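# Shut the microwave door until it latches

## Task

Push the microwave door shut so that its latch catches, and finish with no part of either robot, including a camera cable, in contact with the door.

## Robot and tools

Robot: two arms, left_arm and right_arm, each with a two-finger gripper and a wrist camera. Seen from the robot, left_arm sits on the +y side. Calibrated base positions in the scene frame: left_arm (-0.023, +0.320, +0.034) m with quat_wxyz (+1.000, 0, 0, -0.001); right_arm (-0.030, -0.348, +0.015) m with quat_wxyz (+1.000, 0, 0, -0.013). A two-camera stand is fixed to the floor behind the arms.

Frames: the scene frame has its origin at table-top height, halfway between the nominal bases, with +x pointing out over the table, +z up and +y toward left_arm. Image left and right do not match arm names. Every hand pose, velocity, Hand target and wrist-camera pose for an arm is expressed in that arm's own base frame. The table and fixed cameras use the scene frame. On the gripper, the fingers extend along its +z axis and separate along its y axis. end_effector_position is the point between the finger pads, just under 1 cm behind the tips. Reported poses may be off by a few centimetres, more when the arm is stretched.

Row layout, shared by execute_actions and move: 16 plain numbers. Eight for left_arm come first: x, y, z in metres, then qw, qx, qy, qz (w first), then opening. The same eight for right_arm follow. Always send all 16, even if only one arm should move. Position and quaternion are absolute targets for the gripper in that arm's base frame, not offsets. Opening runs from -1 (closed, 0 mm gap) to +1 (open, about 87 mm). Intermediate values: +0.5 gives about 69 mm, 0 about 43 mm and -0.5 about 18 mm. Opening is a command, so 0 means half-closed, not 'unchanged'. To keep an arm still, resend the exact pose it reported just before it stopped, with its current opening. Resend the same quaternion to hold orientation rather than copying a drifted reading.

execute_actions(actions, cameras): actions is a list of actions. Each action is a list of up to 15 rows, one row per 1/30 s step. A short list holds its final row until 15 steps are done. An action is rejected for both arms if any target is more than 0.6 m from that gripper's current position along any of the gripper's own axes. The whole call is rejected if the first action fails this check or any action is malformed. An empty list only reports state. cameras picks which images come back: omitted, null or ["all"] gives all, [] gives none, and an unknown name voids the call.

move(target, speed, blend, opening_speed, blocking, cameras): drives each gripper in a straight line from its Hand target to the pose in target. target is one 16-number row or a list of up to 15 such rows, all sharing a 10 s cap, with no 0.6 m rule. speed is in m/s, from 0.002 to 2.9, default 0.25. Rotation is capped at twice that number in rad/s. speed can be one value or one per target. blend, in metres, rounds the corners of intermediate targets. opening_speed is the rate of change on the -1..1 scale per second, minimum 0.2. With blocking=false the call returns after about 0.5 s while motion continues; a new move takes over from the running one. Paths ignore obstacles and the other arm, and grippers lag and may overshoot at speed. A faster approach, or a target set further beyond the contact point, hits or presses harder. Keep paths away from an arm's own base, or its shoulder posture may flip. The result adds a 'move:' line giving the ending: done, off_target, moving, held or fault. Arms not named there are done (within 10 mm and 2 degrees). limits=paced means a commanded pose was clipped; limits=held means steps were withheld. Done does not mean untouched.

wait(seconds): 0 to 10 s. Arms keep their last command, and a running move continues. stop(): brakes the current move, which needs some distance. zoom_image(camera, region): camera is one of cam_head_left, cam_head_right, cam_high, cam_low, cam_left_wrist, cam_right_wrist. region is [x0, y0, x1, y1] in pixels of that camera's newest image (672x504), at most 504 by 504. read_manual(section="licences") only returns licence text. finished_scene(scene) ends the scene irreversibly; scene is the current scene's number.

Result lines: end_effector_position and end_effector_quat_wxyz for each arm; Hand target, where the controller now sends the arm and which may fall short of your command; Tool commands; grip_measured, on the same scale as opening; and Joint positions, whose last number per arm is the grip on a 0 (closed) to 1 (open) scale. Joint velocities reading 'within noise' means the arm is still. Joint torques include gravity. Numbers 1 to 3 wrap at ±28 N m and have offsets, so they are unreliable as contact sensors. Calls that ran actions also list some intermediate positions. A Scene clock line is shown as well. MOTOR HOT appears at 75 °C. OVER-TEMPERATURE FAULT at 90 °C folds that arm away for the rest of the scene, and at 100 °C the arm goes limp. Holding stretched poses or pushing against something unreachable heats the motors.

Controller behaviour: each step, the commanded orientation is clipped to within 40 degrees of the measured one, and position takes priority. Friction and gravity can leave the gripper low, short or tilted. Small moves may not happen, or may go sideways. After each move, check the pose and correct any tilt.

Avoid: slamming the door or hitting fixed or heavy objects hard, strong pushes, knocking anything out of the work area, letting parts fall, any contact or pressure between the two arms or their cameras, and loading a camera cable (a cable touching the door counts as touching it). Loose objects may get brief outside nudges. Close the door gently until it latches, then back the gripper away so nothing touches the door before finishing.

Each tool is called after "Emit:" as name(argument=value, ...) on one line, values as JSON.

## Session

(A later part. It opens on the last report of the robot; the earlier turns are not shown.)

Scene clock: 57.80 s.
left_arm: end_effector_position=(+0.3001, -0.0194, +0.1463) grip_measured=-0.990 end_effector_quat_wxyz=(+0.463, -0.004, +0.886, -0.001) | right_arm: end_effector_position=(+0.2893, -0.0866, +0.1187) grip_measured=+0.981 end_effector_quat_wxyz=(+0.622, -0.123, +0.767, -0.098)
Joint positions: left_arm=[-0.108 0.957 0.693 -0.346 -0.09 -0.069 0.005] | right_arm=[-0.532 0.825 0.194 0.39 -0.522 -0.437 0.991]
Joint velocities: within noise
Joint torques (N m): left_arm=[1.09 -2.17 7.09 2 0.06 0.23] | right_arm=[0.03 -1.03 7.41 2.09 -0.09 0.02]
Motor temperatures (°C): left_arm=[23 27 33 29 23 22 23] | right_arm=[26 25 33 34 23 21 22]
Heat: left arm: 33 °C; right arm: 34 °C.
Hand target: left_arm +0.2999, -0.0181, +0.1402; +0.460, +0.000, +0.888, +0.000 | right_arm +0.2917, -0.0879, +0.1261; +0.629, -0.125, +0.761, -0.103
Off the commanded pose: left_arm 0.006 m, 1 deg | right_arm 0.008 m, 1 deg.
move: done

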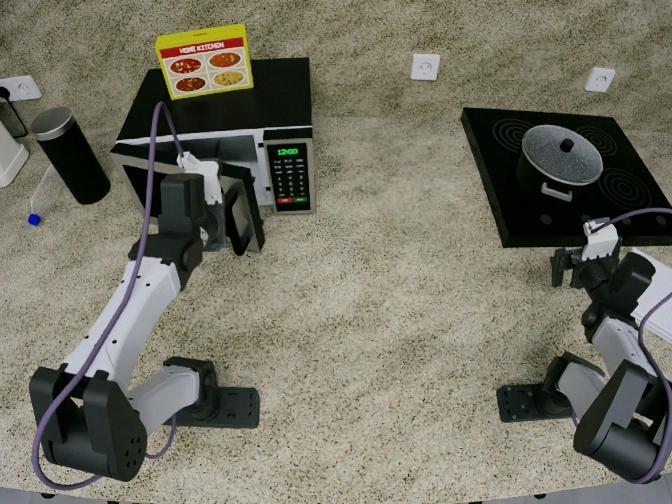

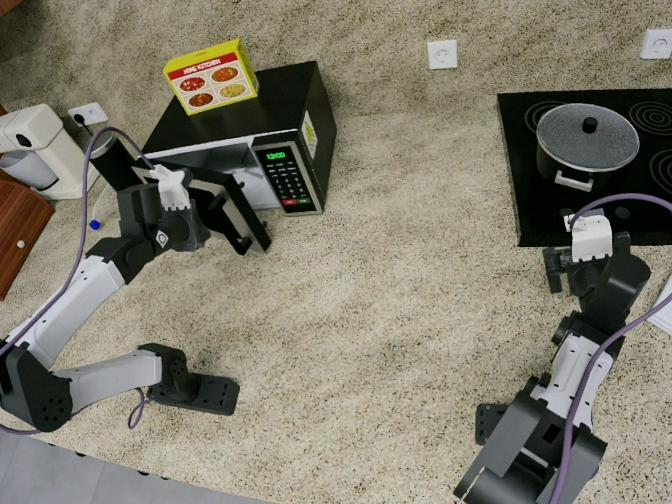

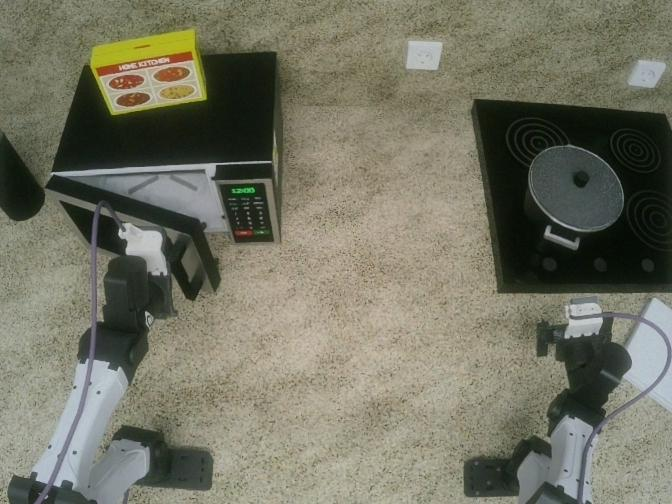

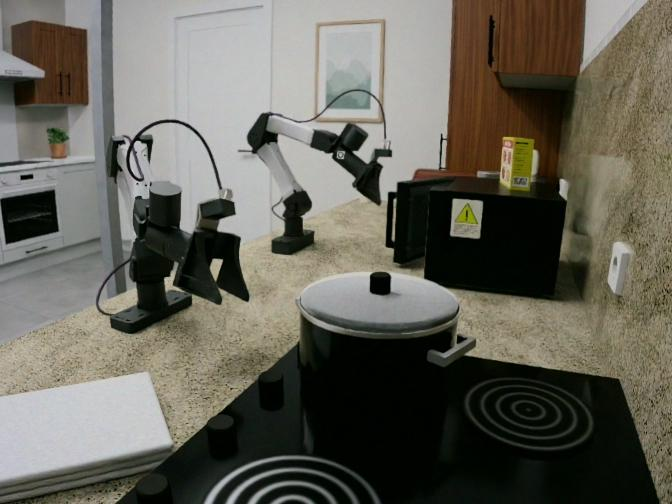

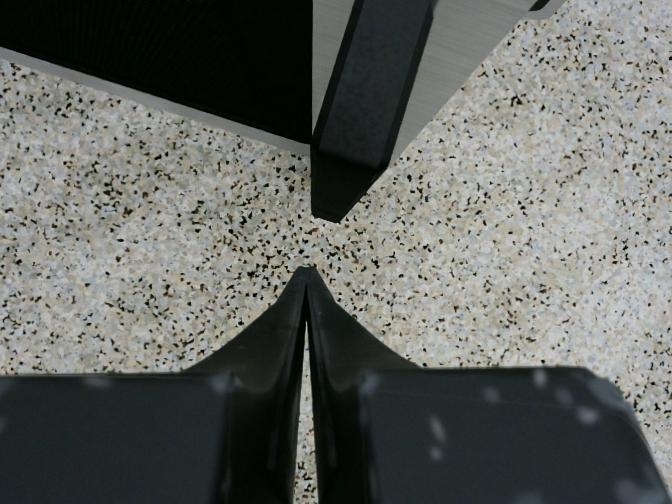

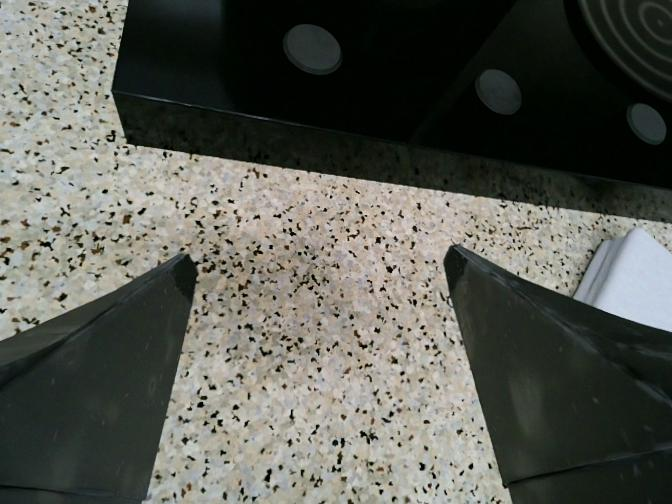

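Emit:
move(target=[[0.36,-0.018,0.145,0.5,0,0.866,0,-1,0.2918,-0.088,0.1262,0.629,-0.125,0.761,-0.103,1],[0.44,-0.03,0.15,0.52,0,0.854,0,-1,0.2918,-0.088,0.1262,0.629,-0.125,0.761,-0.103,1]], speed=0.035)

Emit:
move(target=[[0.36,-0.025,0.14,0.55,0,0.835,0,-1,0.2918,-0.088,0.1262,0.629,-0.125,0.761,-0.103,1],[0.36,-0.055,0.125,0.574,0,0.819,0,-1,0.2918,-0.088,0.1262,0.629,-0.125,0.761,-0.103,1]], speed=0.06)

Scene clock: 65.60 s.
left_arm: end_effector_position=(+0.4288, -0.0272, +0.1368) grip_measured=-0.990 end_effector_quat_wxyz=(+0.503, -0.003, +0.864, -0.001) | right_arm: end_effector_position=(+0.2893, -0.0866, +0.1187) grip_measured=+0.981 end_effector_quat_wxyz=(+0.622, -0.123, +0.767, -0.098)
Joint positions: left_arm=[-0.091 1.474 0.911 0.045 -0.079 -0.051 0.005] | right_arm=[-0.532 0.825 0.194 0.39 -0.522 -0.437 0.991]
Joint velocities: within noise
Joint torques (N m): left_arm=[-0.32 -5.91 11.74 2.07 -0.06 0.16] | right_arm=[0.08 -0.92 7.61 1.99 -0.15 -0.02]
Motor temperatures (°C): left_arm=[23 27 34 30 23 22 23] | right_arm=[26 25 34 35 23 21 22]
Heat: left arm: 34 °C; right arm: 35 °C.
Hand target: left_arm +0.4392, -0.0300, +0.1502; +0.520, +0.000, +0.854, +0.000 | right_arm +0.2917, -0.0879, +0.1261; +0.629, -0.125, +0.761, -0.103
Off the commanded pose: left_arm 0.018 m, 2 deg | right_arm 0.008 m, 1 deg.
move: off_target (left_arm)

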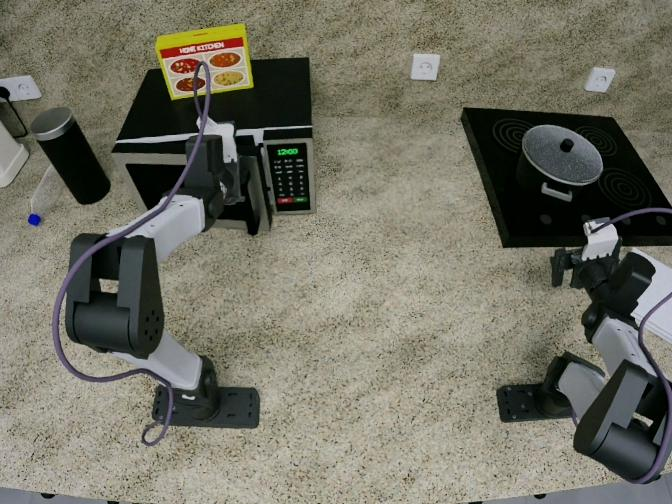

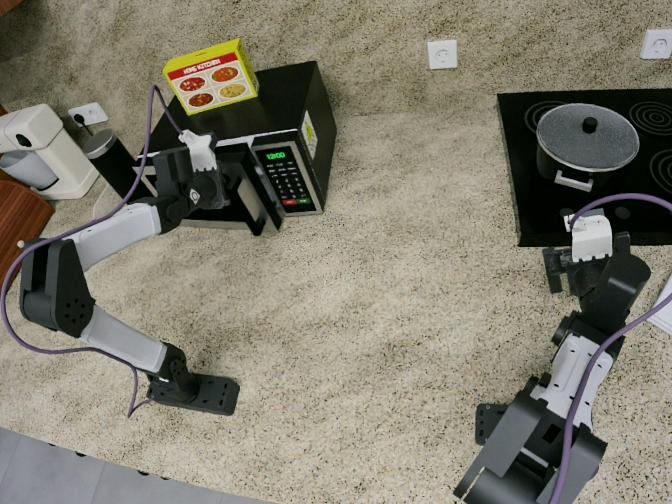

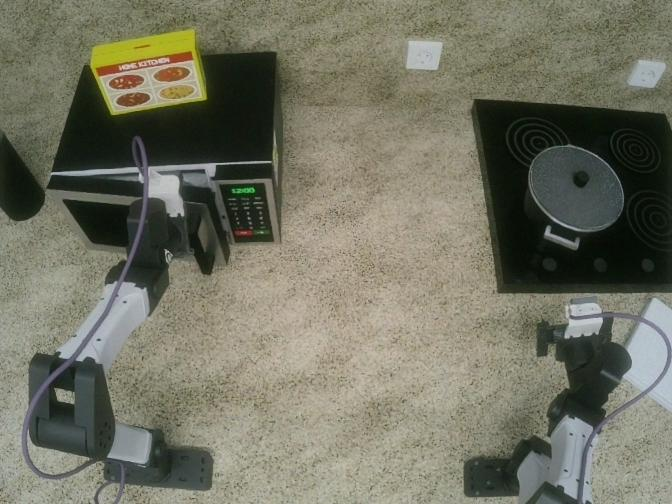

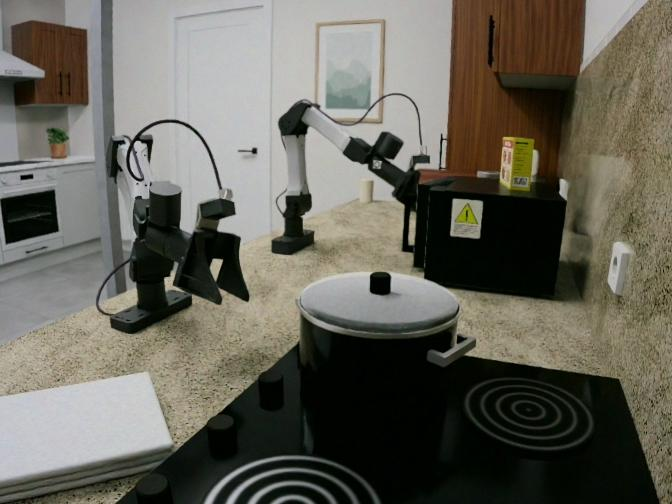

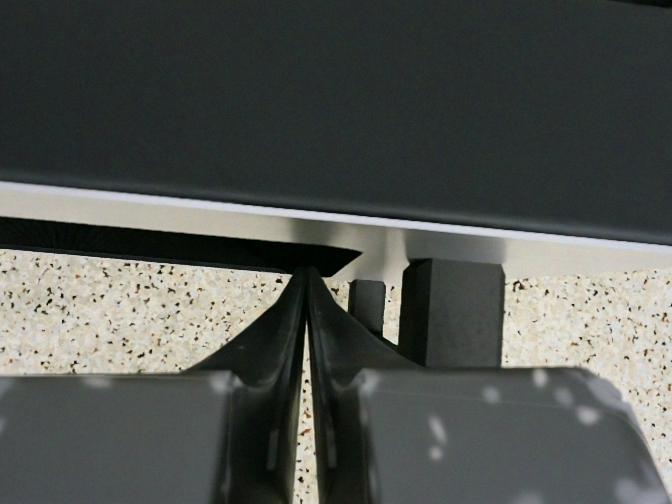

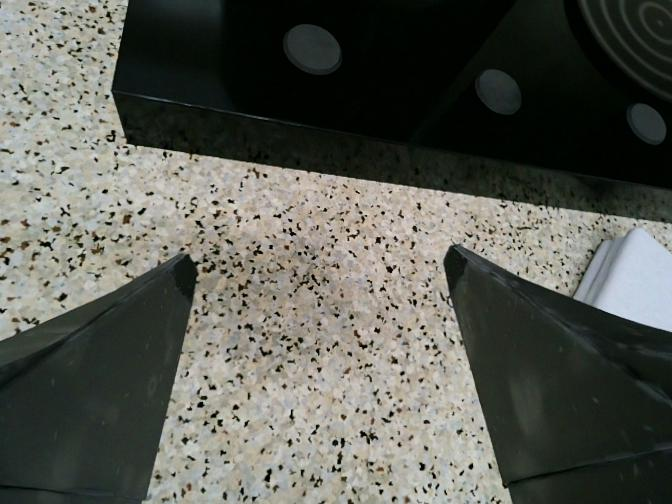

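Scene clock: 68.27 s.
left_arm: end_effector_position=(+0.3619, -0.0538, +0.1312) grip_measured=-0.990 end_effector_quat_wxyz=(+0.576, +0.004, +0.817, +0.001) | right_arm: end_effector_position=(+0.2893, -0.0866, +0.1187) grip_measured=+0.981 end_effector_quat_wxyz=(+0.622, -0.123, +0.767, -0.098)
Joint positions: left_arm=[-0.249 1.17 0.515 0.303 -0.232 -0.078 0.005] | right_arm=[-0.532 0.825 0.194 0.39 -0.522 -0.437 0.991]
Joint velocities: within noise
Joint torques (N m): left_arm=[-0.32 -3.47 6.83 2.14 -0.08 -0.02] | right_arm=[0.06 -1.09 7.47 2.01 -0.05 0]
Motor temperatures (°C): left_arm=[23 27 34 31 22 22 23] | right_arm=[26 25 34 35 23 21 22]
Heat: left arm: 34 °C; right arm: 35 °C.
Hand target: left_arm +0.3599, -0.0550, +0.1250; +0.574, +0.000, +0.819, +0.000 | right_arm +0.2917, -0.0879, +0.1261; +0.629, -0.125, +0.761, -0.103
Off the commanded pose: left_arm 0.007 m, 1 deg | right_arm 0.008 m, 1 deg.
move: done

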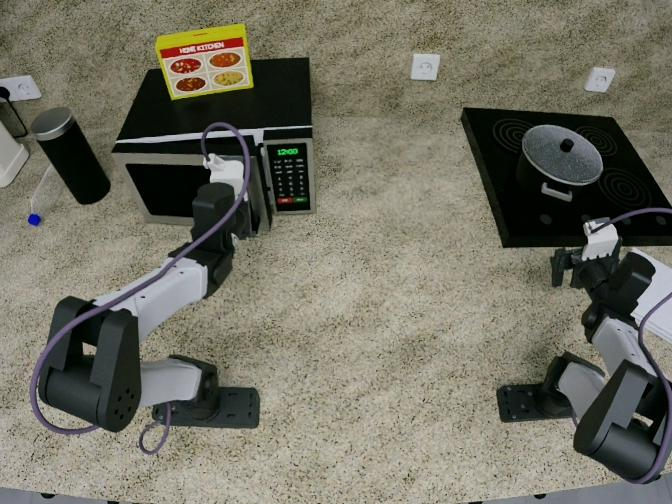

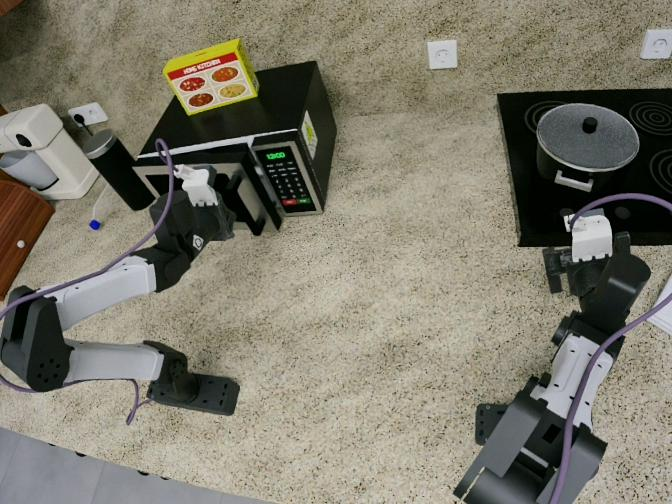

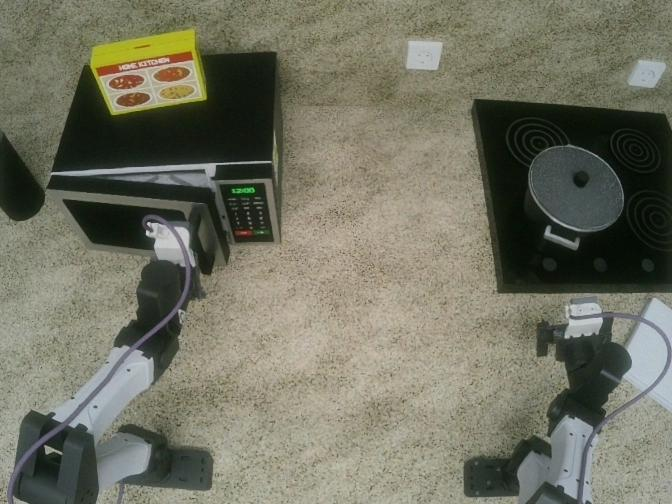

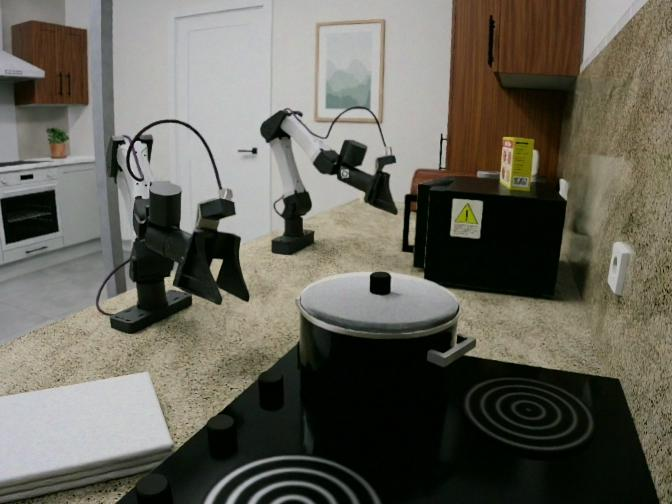

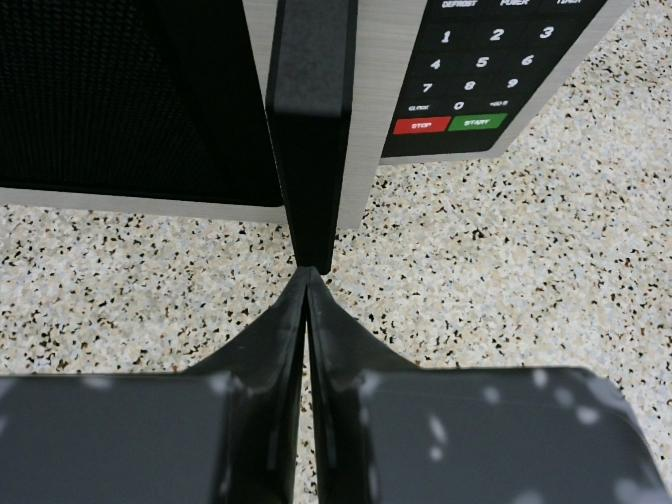

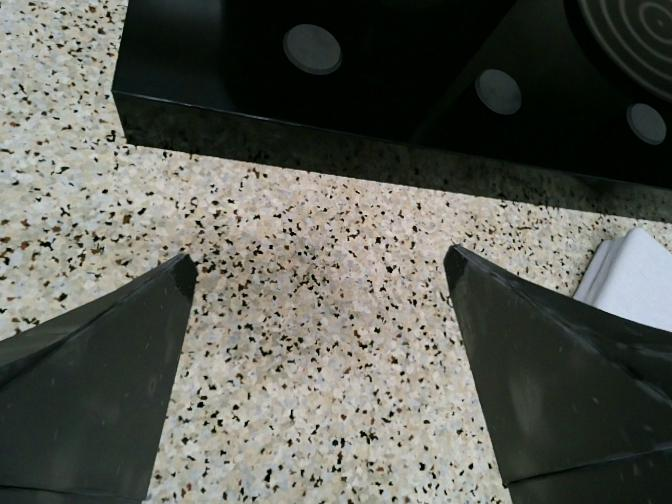

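Emit:
move(target=[[0.43,-0.055,0.125,0.574,0,0.819,0,-1,0.2918,-0.088,0.1262,0.629,-0.125,0.761,-0.103,1],[0.485,-0.054,0.15,0.6,0,0.8,0,-1,0.2918,-0.088,0.1262,0.629,-0.125,0.761,-0.103,1]], speed=0.035)

Emit:
zoom_image(camera="cam_high", region=[20, 120, 320, 270])

Scene clock: 75.30 s.
left_arm: end_effector_position=(+0.4177, -0.0551, +0.1000) grip_measured=-0.990 end_effector_quat_wxyz=(+0.499, +0.019, +0.866, +0.006) | right_arm: end_effector_position=(+0.2893, -0.0866, +0.1187) grip_measured=+0.981 end_effector_quat_wxyz=(+0.622, -0.123, +0.767, -0.098)
Joint positions: left_arm=[-0.19 1.51 0.795 0.182 -0.156 -0.058 0.005] | right_arm=[-0.532 0.825 0.194 0.39 -0.522 -0.437 0.991]
Joint velocities: within noise
Joint torques (N m): left_arm=[2.69 -3.06 15.69 3.89 -0.07 0.21] | right_arm=[0.16 -1.01 7.64 2.03 -0.07 -0.01]
Motor temperatures (°C): left_arm=[23 26 35 33 22 22 23] | right_arm=[26 25 34 35 23 21 22]
Heat: left arm: 35 °C; right arm: 35 °C.
Hand target: left_arm +0.4661, -0.0511, +0.1567; +0.595, +0.000, +0.804, +0.002 | right_arm +0.2917, -0.0879, +0.1261; +0.629, -0.125, +0.761, -0.103
Off the commanded pose: left_arm 0.084 m, 14 deg | right_arm 0.008 m, 1 deg.
move: off_target (left_arm)

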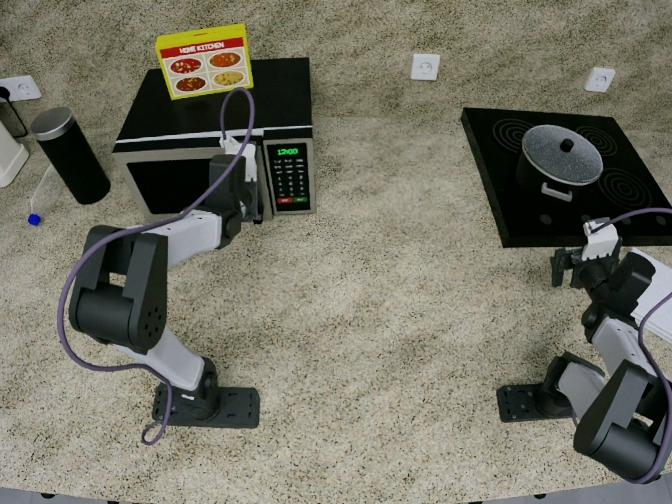

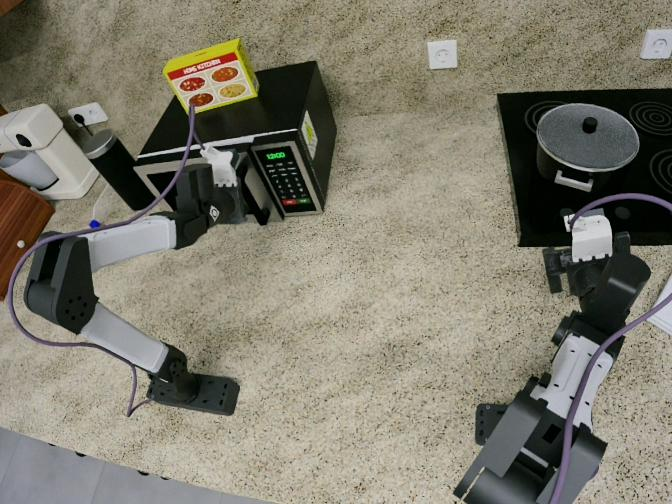

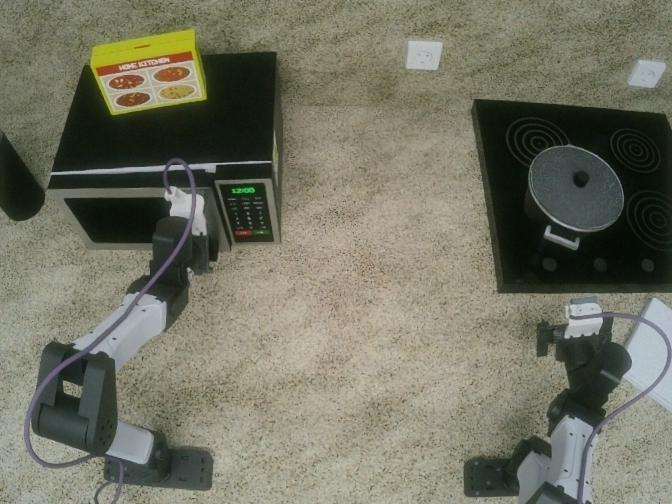

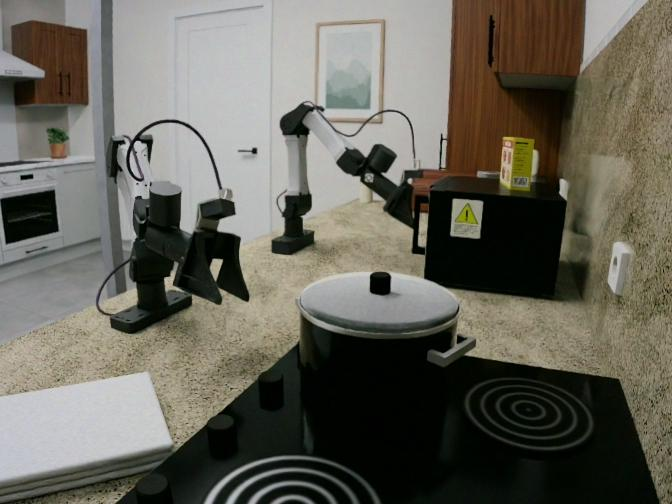

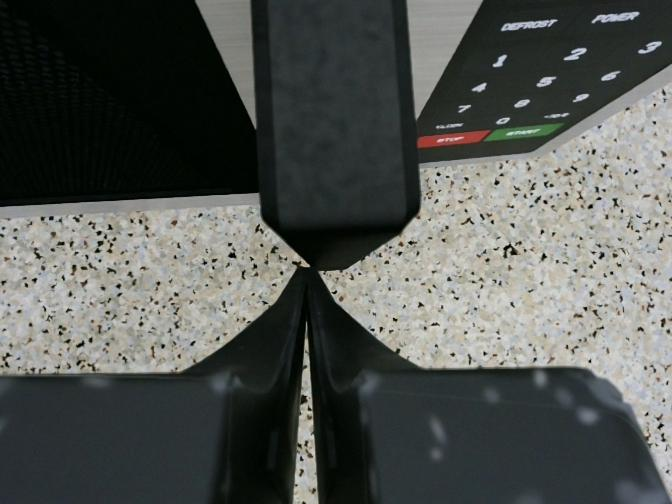

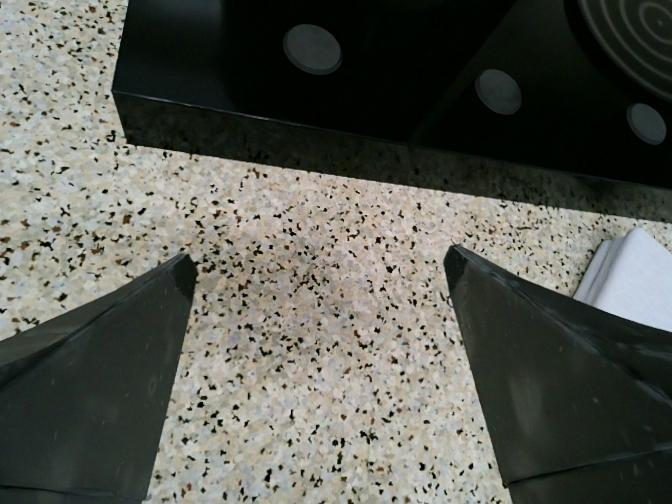

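Scaled by 1.680.

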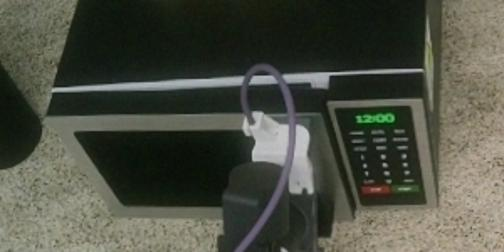

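Emit:
move(target=[0.525,-0.058,0.16,0.643,0,0.766,0,-1,0.2918,-0.088,0.1262,0.629,-0.125,0.761,-0.103,1], speed=0.04)

Emit:
zoom_image(camera="cam_high", region=[20, 120, 320, 270])

Scene clock: 79.73 s.
left_arm: end_effector_position=(+0.4558, -0.0409, +0.1038) grip_measured=-0.990 end_effector_quat_wxyz=(+0.534, +0.005, +0.845, +0.028) | right_arm: end_effector_position=(+0.2893, -0.0866, +0.1187) grip_measured=+0.981 end_effector_quat_wxyz=(+0.622, -0.123, +0.767, -0.098)
Joint positions: left_arm=[-0.157 1.629 0.854 0.325 -0.183 -0.03 0.005] | right_arm=[-0.532 0.825 0.194 0.39 -0.522 -0.437 0.991]
Joint velocities: within noise
Joint torques (N m): left_arm=[-0.32 -3.55 16.61 4.06 0.19 0.06] | right_arm=[0.13 -1.06 7.64 2.04 -0.11 -0.04]
Motor temperatures (°C): left_arm=[23 26 37 35 22 22 23] | right_arm=[26 25 34 36 23 21 22]
Heat: left arm: 37 °C; right arm: 36 °C.
Hand target: left_arm +0.5028, -0.0556, +0.1667; +0.636, +0.000, +0.772, +0.001 | right_arm +0.2917, -0.0879, +0.1261; +0.629, -0.125, +0.761, -0.103
Off the commanded pose: left_arm 0.091 m, 16 deg | right_arm 0.008 m, 1 deg.
move: off_target (left_arm)

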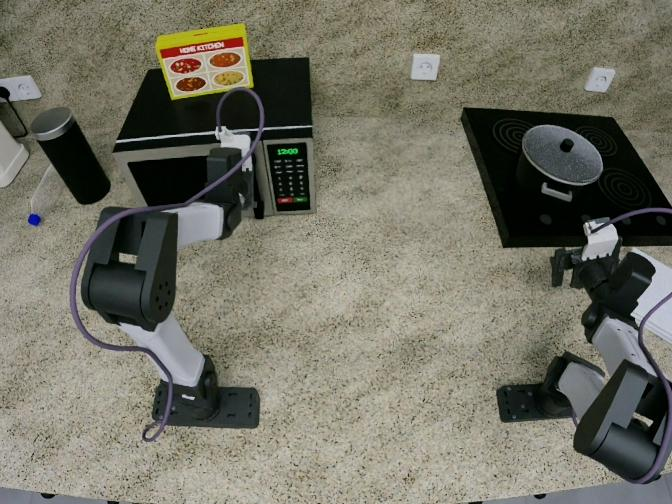

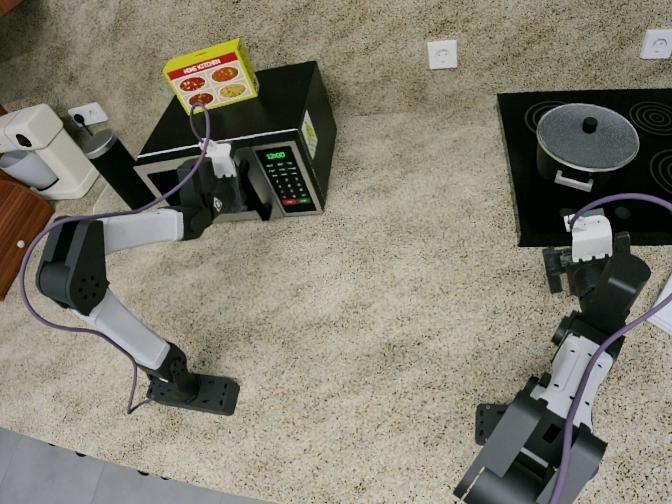

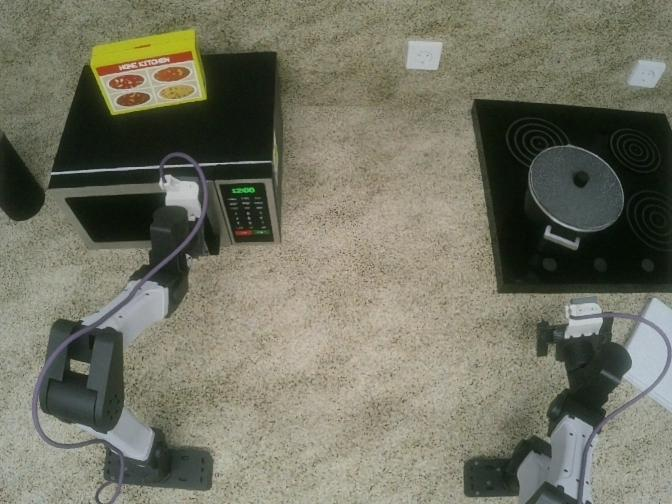

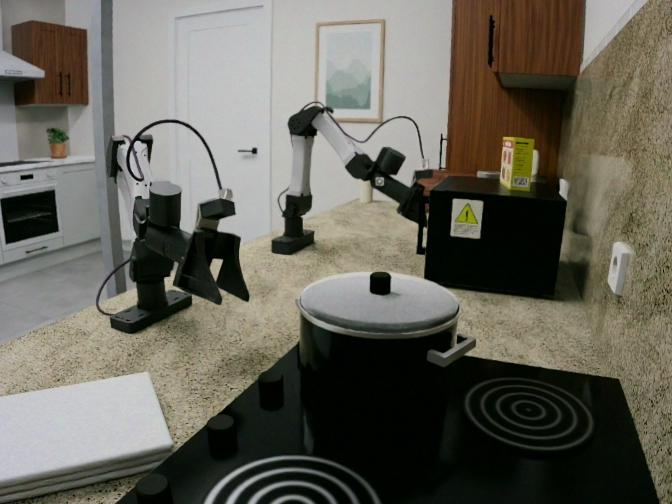

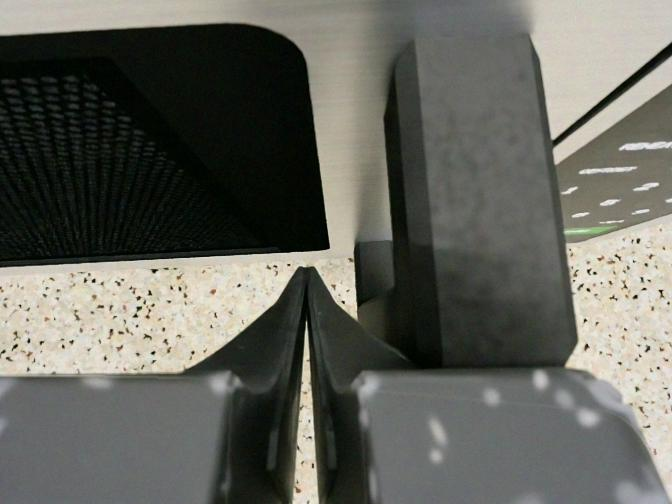

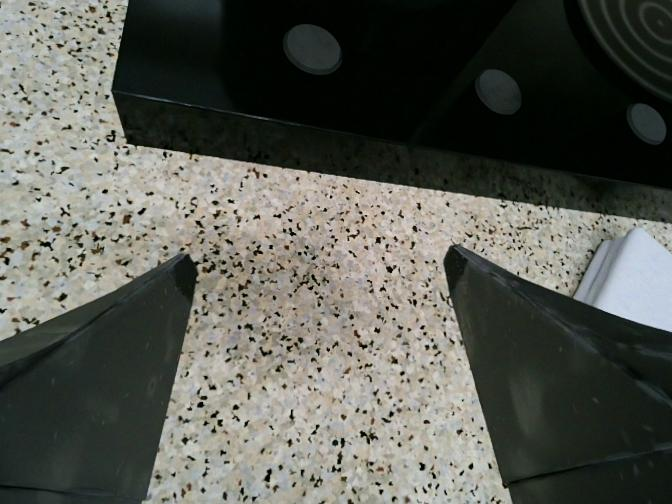

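Scaled by 1.680.

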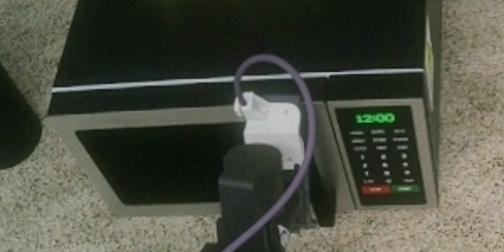

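Emit:
move(target=[[0.44,-0.036,0.115,0.55,0,0.835,0,-1,0.2918,-0.088,0.1262,0.629,-0.125,0.761,-0.103,1],[0.36,-0.03,0.13,0.54,0,0.842,0,-1,0.2918,-0.088,0.1262,0.629,-0.125,0.761,-0.103,1],[0.28,-0.04,0.17,0.5,0,0.866,0,-1,0.2918,-0.088,0.1262,0.629,-0.125,0.761,-0.103,1]], speed=0.08)

Emit:
zoom_image(camera="cam_high", region=[20, 120, 320, 270])

Scene clock: 87.40 s.
left_arm: end_effector_position=(+0.2775, -0.0383, +0.1568) grip_measured=-0.990 end_effector_quat_wxyz=(+0.489, +0.006, +0.872, +0.003) | right_arm: end_effector_position=(+0.2893, -0.0866, +0.1187) grip_measured=+0.981 end_effector_quat_wxyz=(+0.622, -0.123, +0.767, -0.098)
Joint positions: left_arm=[-0.254 0.822 0.648 -0.389 -0.215 -0.121 0.005] | right_arm=[-0.532 0.825 0.194 0.39 -0.522 -0.437 0.991]
Joint velocities: within noise
Joint torques (N m): left_arm=[-0.35 -1.99 11.79 1.75 -0.08 0] | right_arm=[0.02 -0.96 7.62 2 -0.06 -0.03]
Motor temperatures (°C): left_arm=[23 26 38 38 22 22 23] | right_arm=[26 25 35 36 23 21 22]
Heat: left arm: 38 °C; right arm: 36 °C.
Hand target: left_arm +0.2799, -0.0400, +0.1698; +0.500, +0.000, +0.866, +0.000 | right_arm +0.2917, -0.0879, +0.1261; +0.629, -0.125, +0.761, -0.103
Off the commanded pose: left_arm 0.014 m, 2 deg | right_arm 0.008 m, 1 deg.
move: off_target (left_arm)

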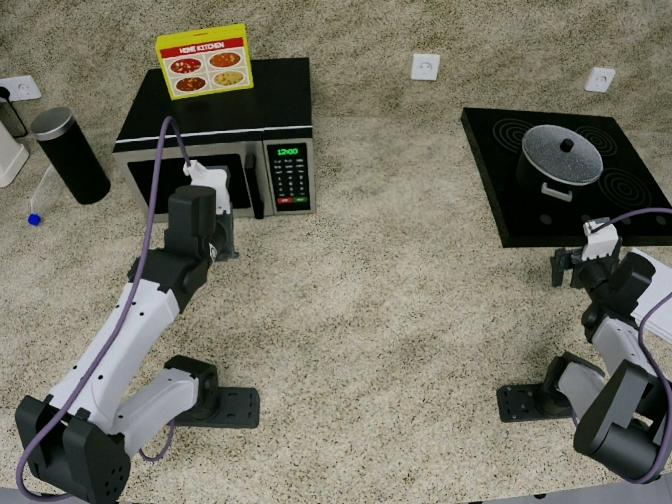

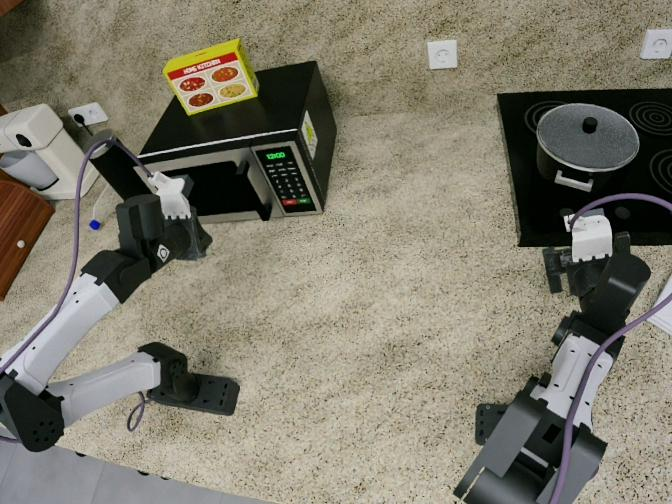

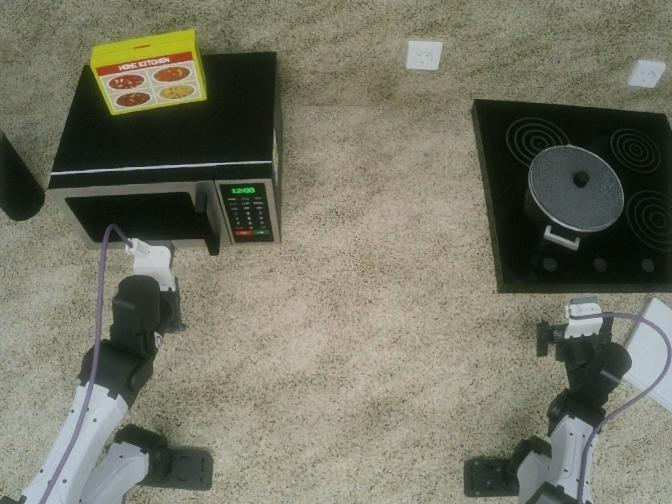

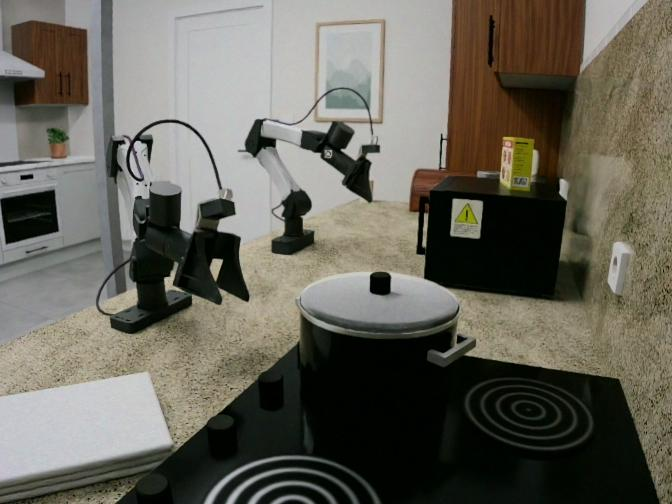

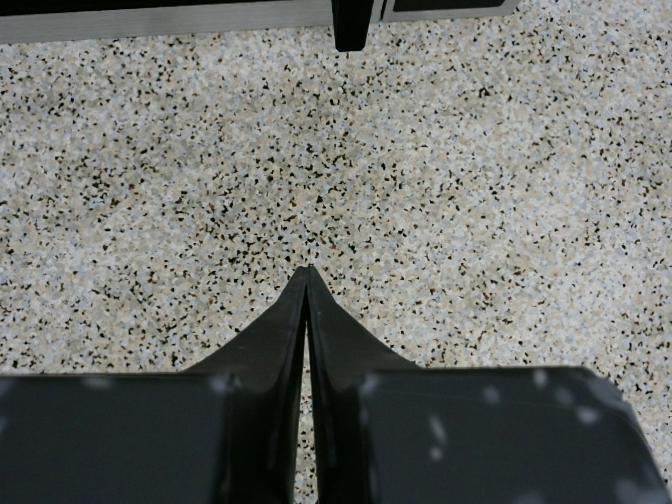

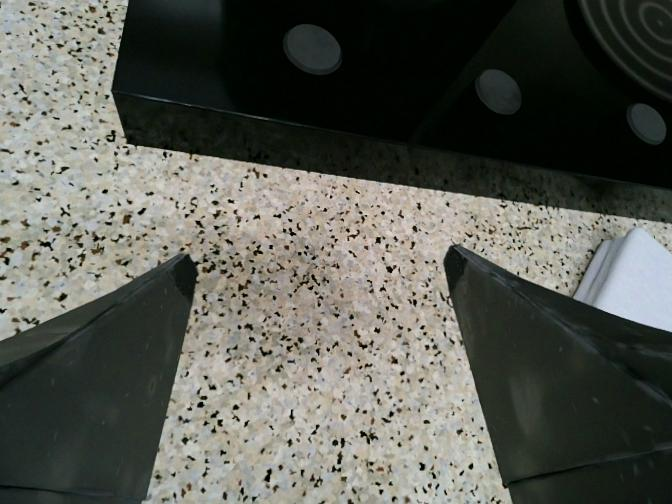

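Scaled by 1.680.

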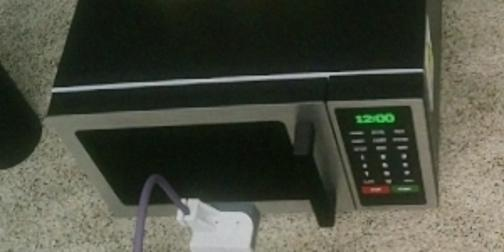

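Flush as before.

Emit:
finished_scene(scene=2)

The scene is finished: the task was done.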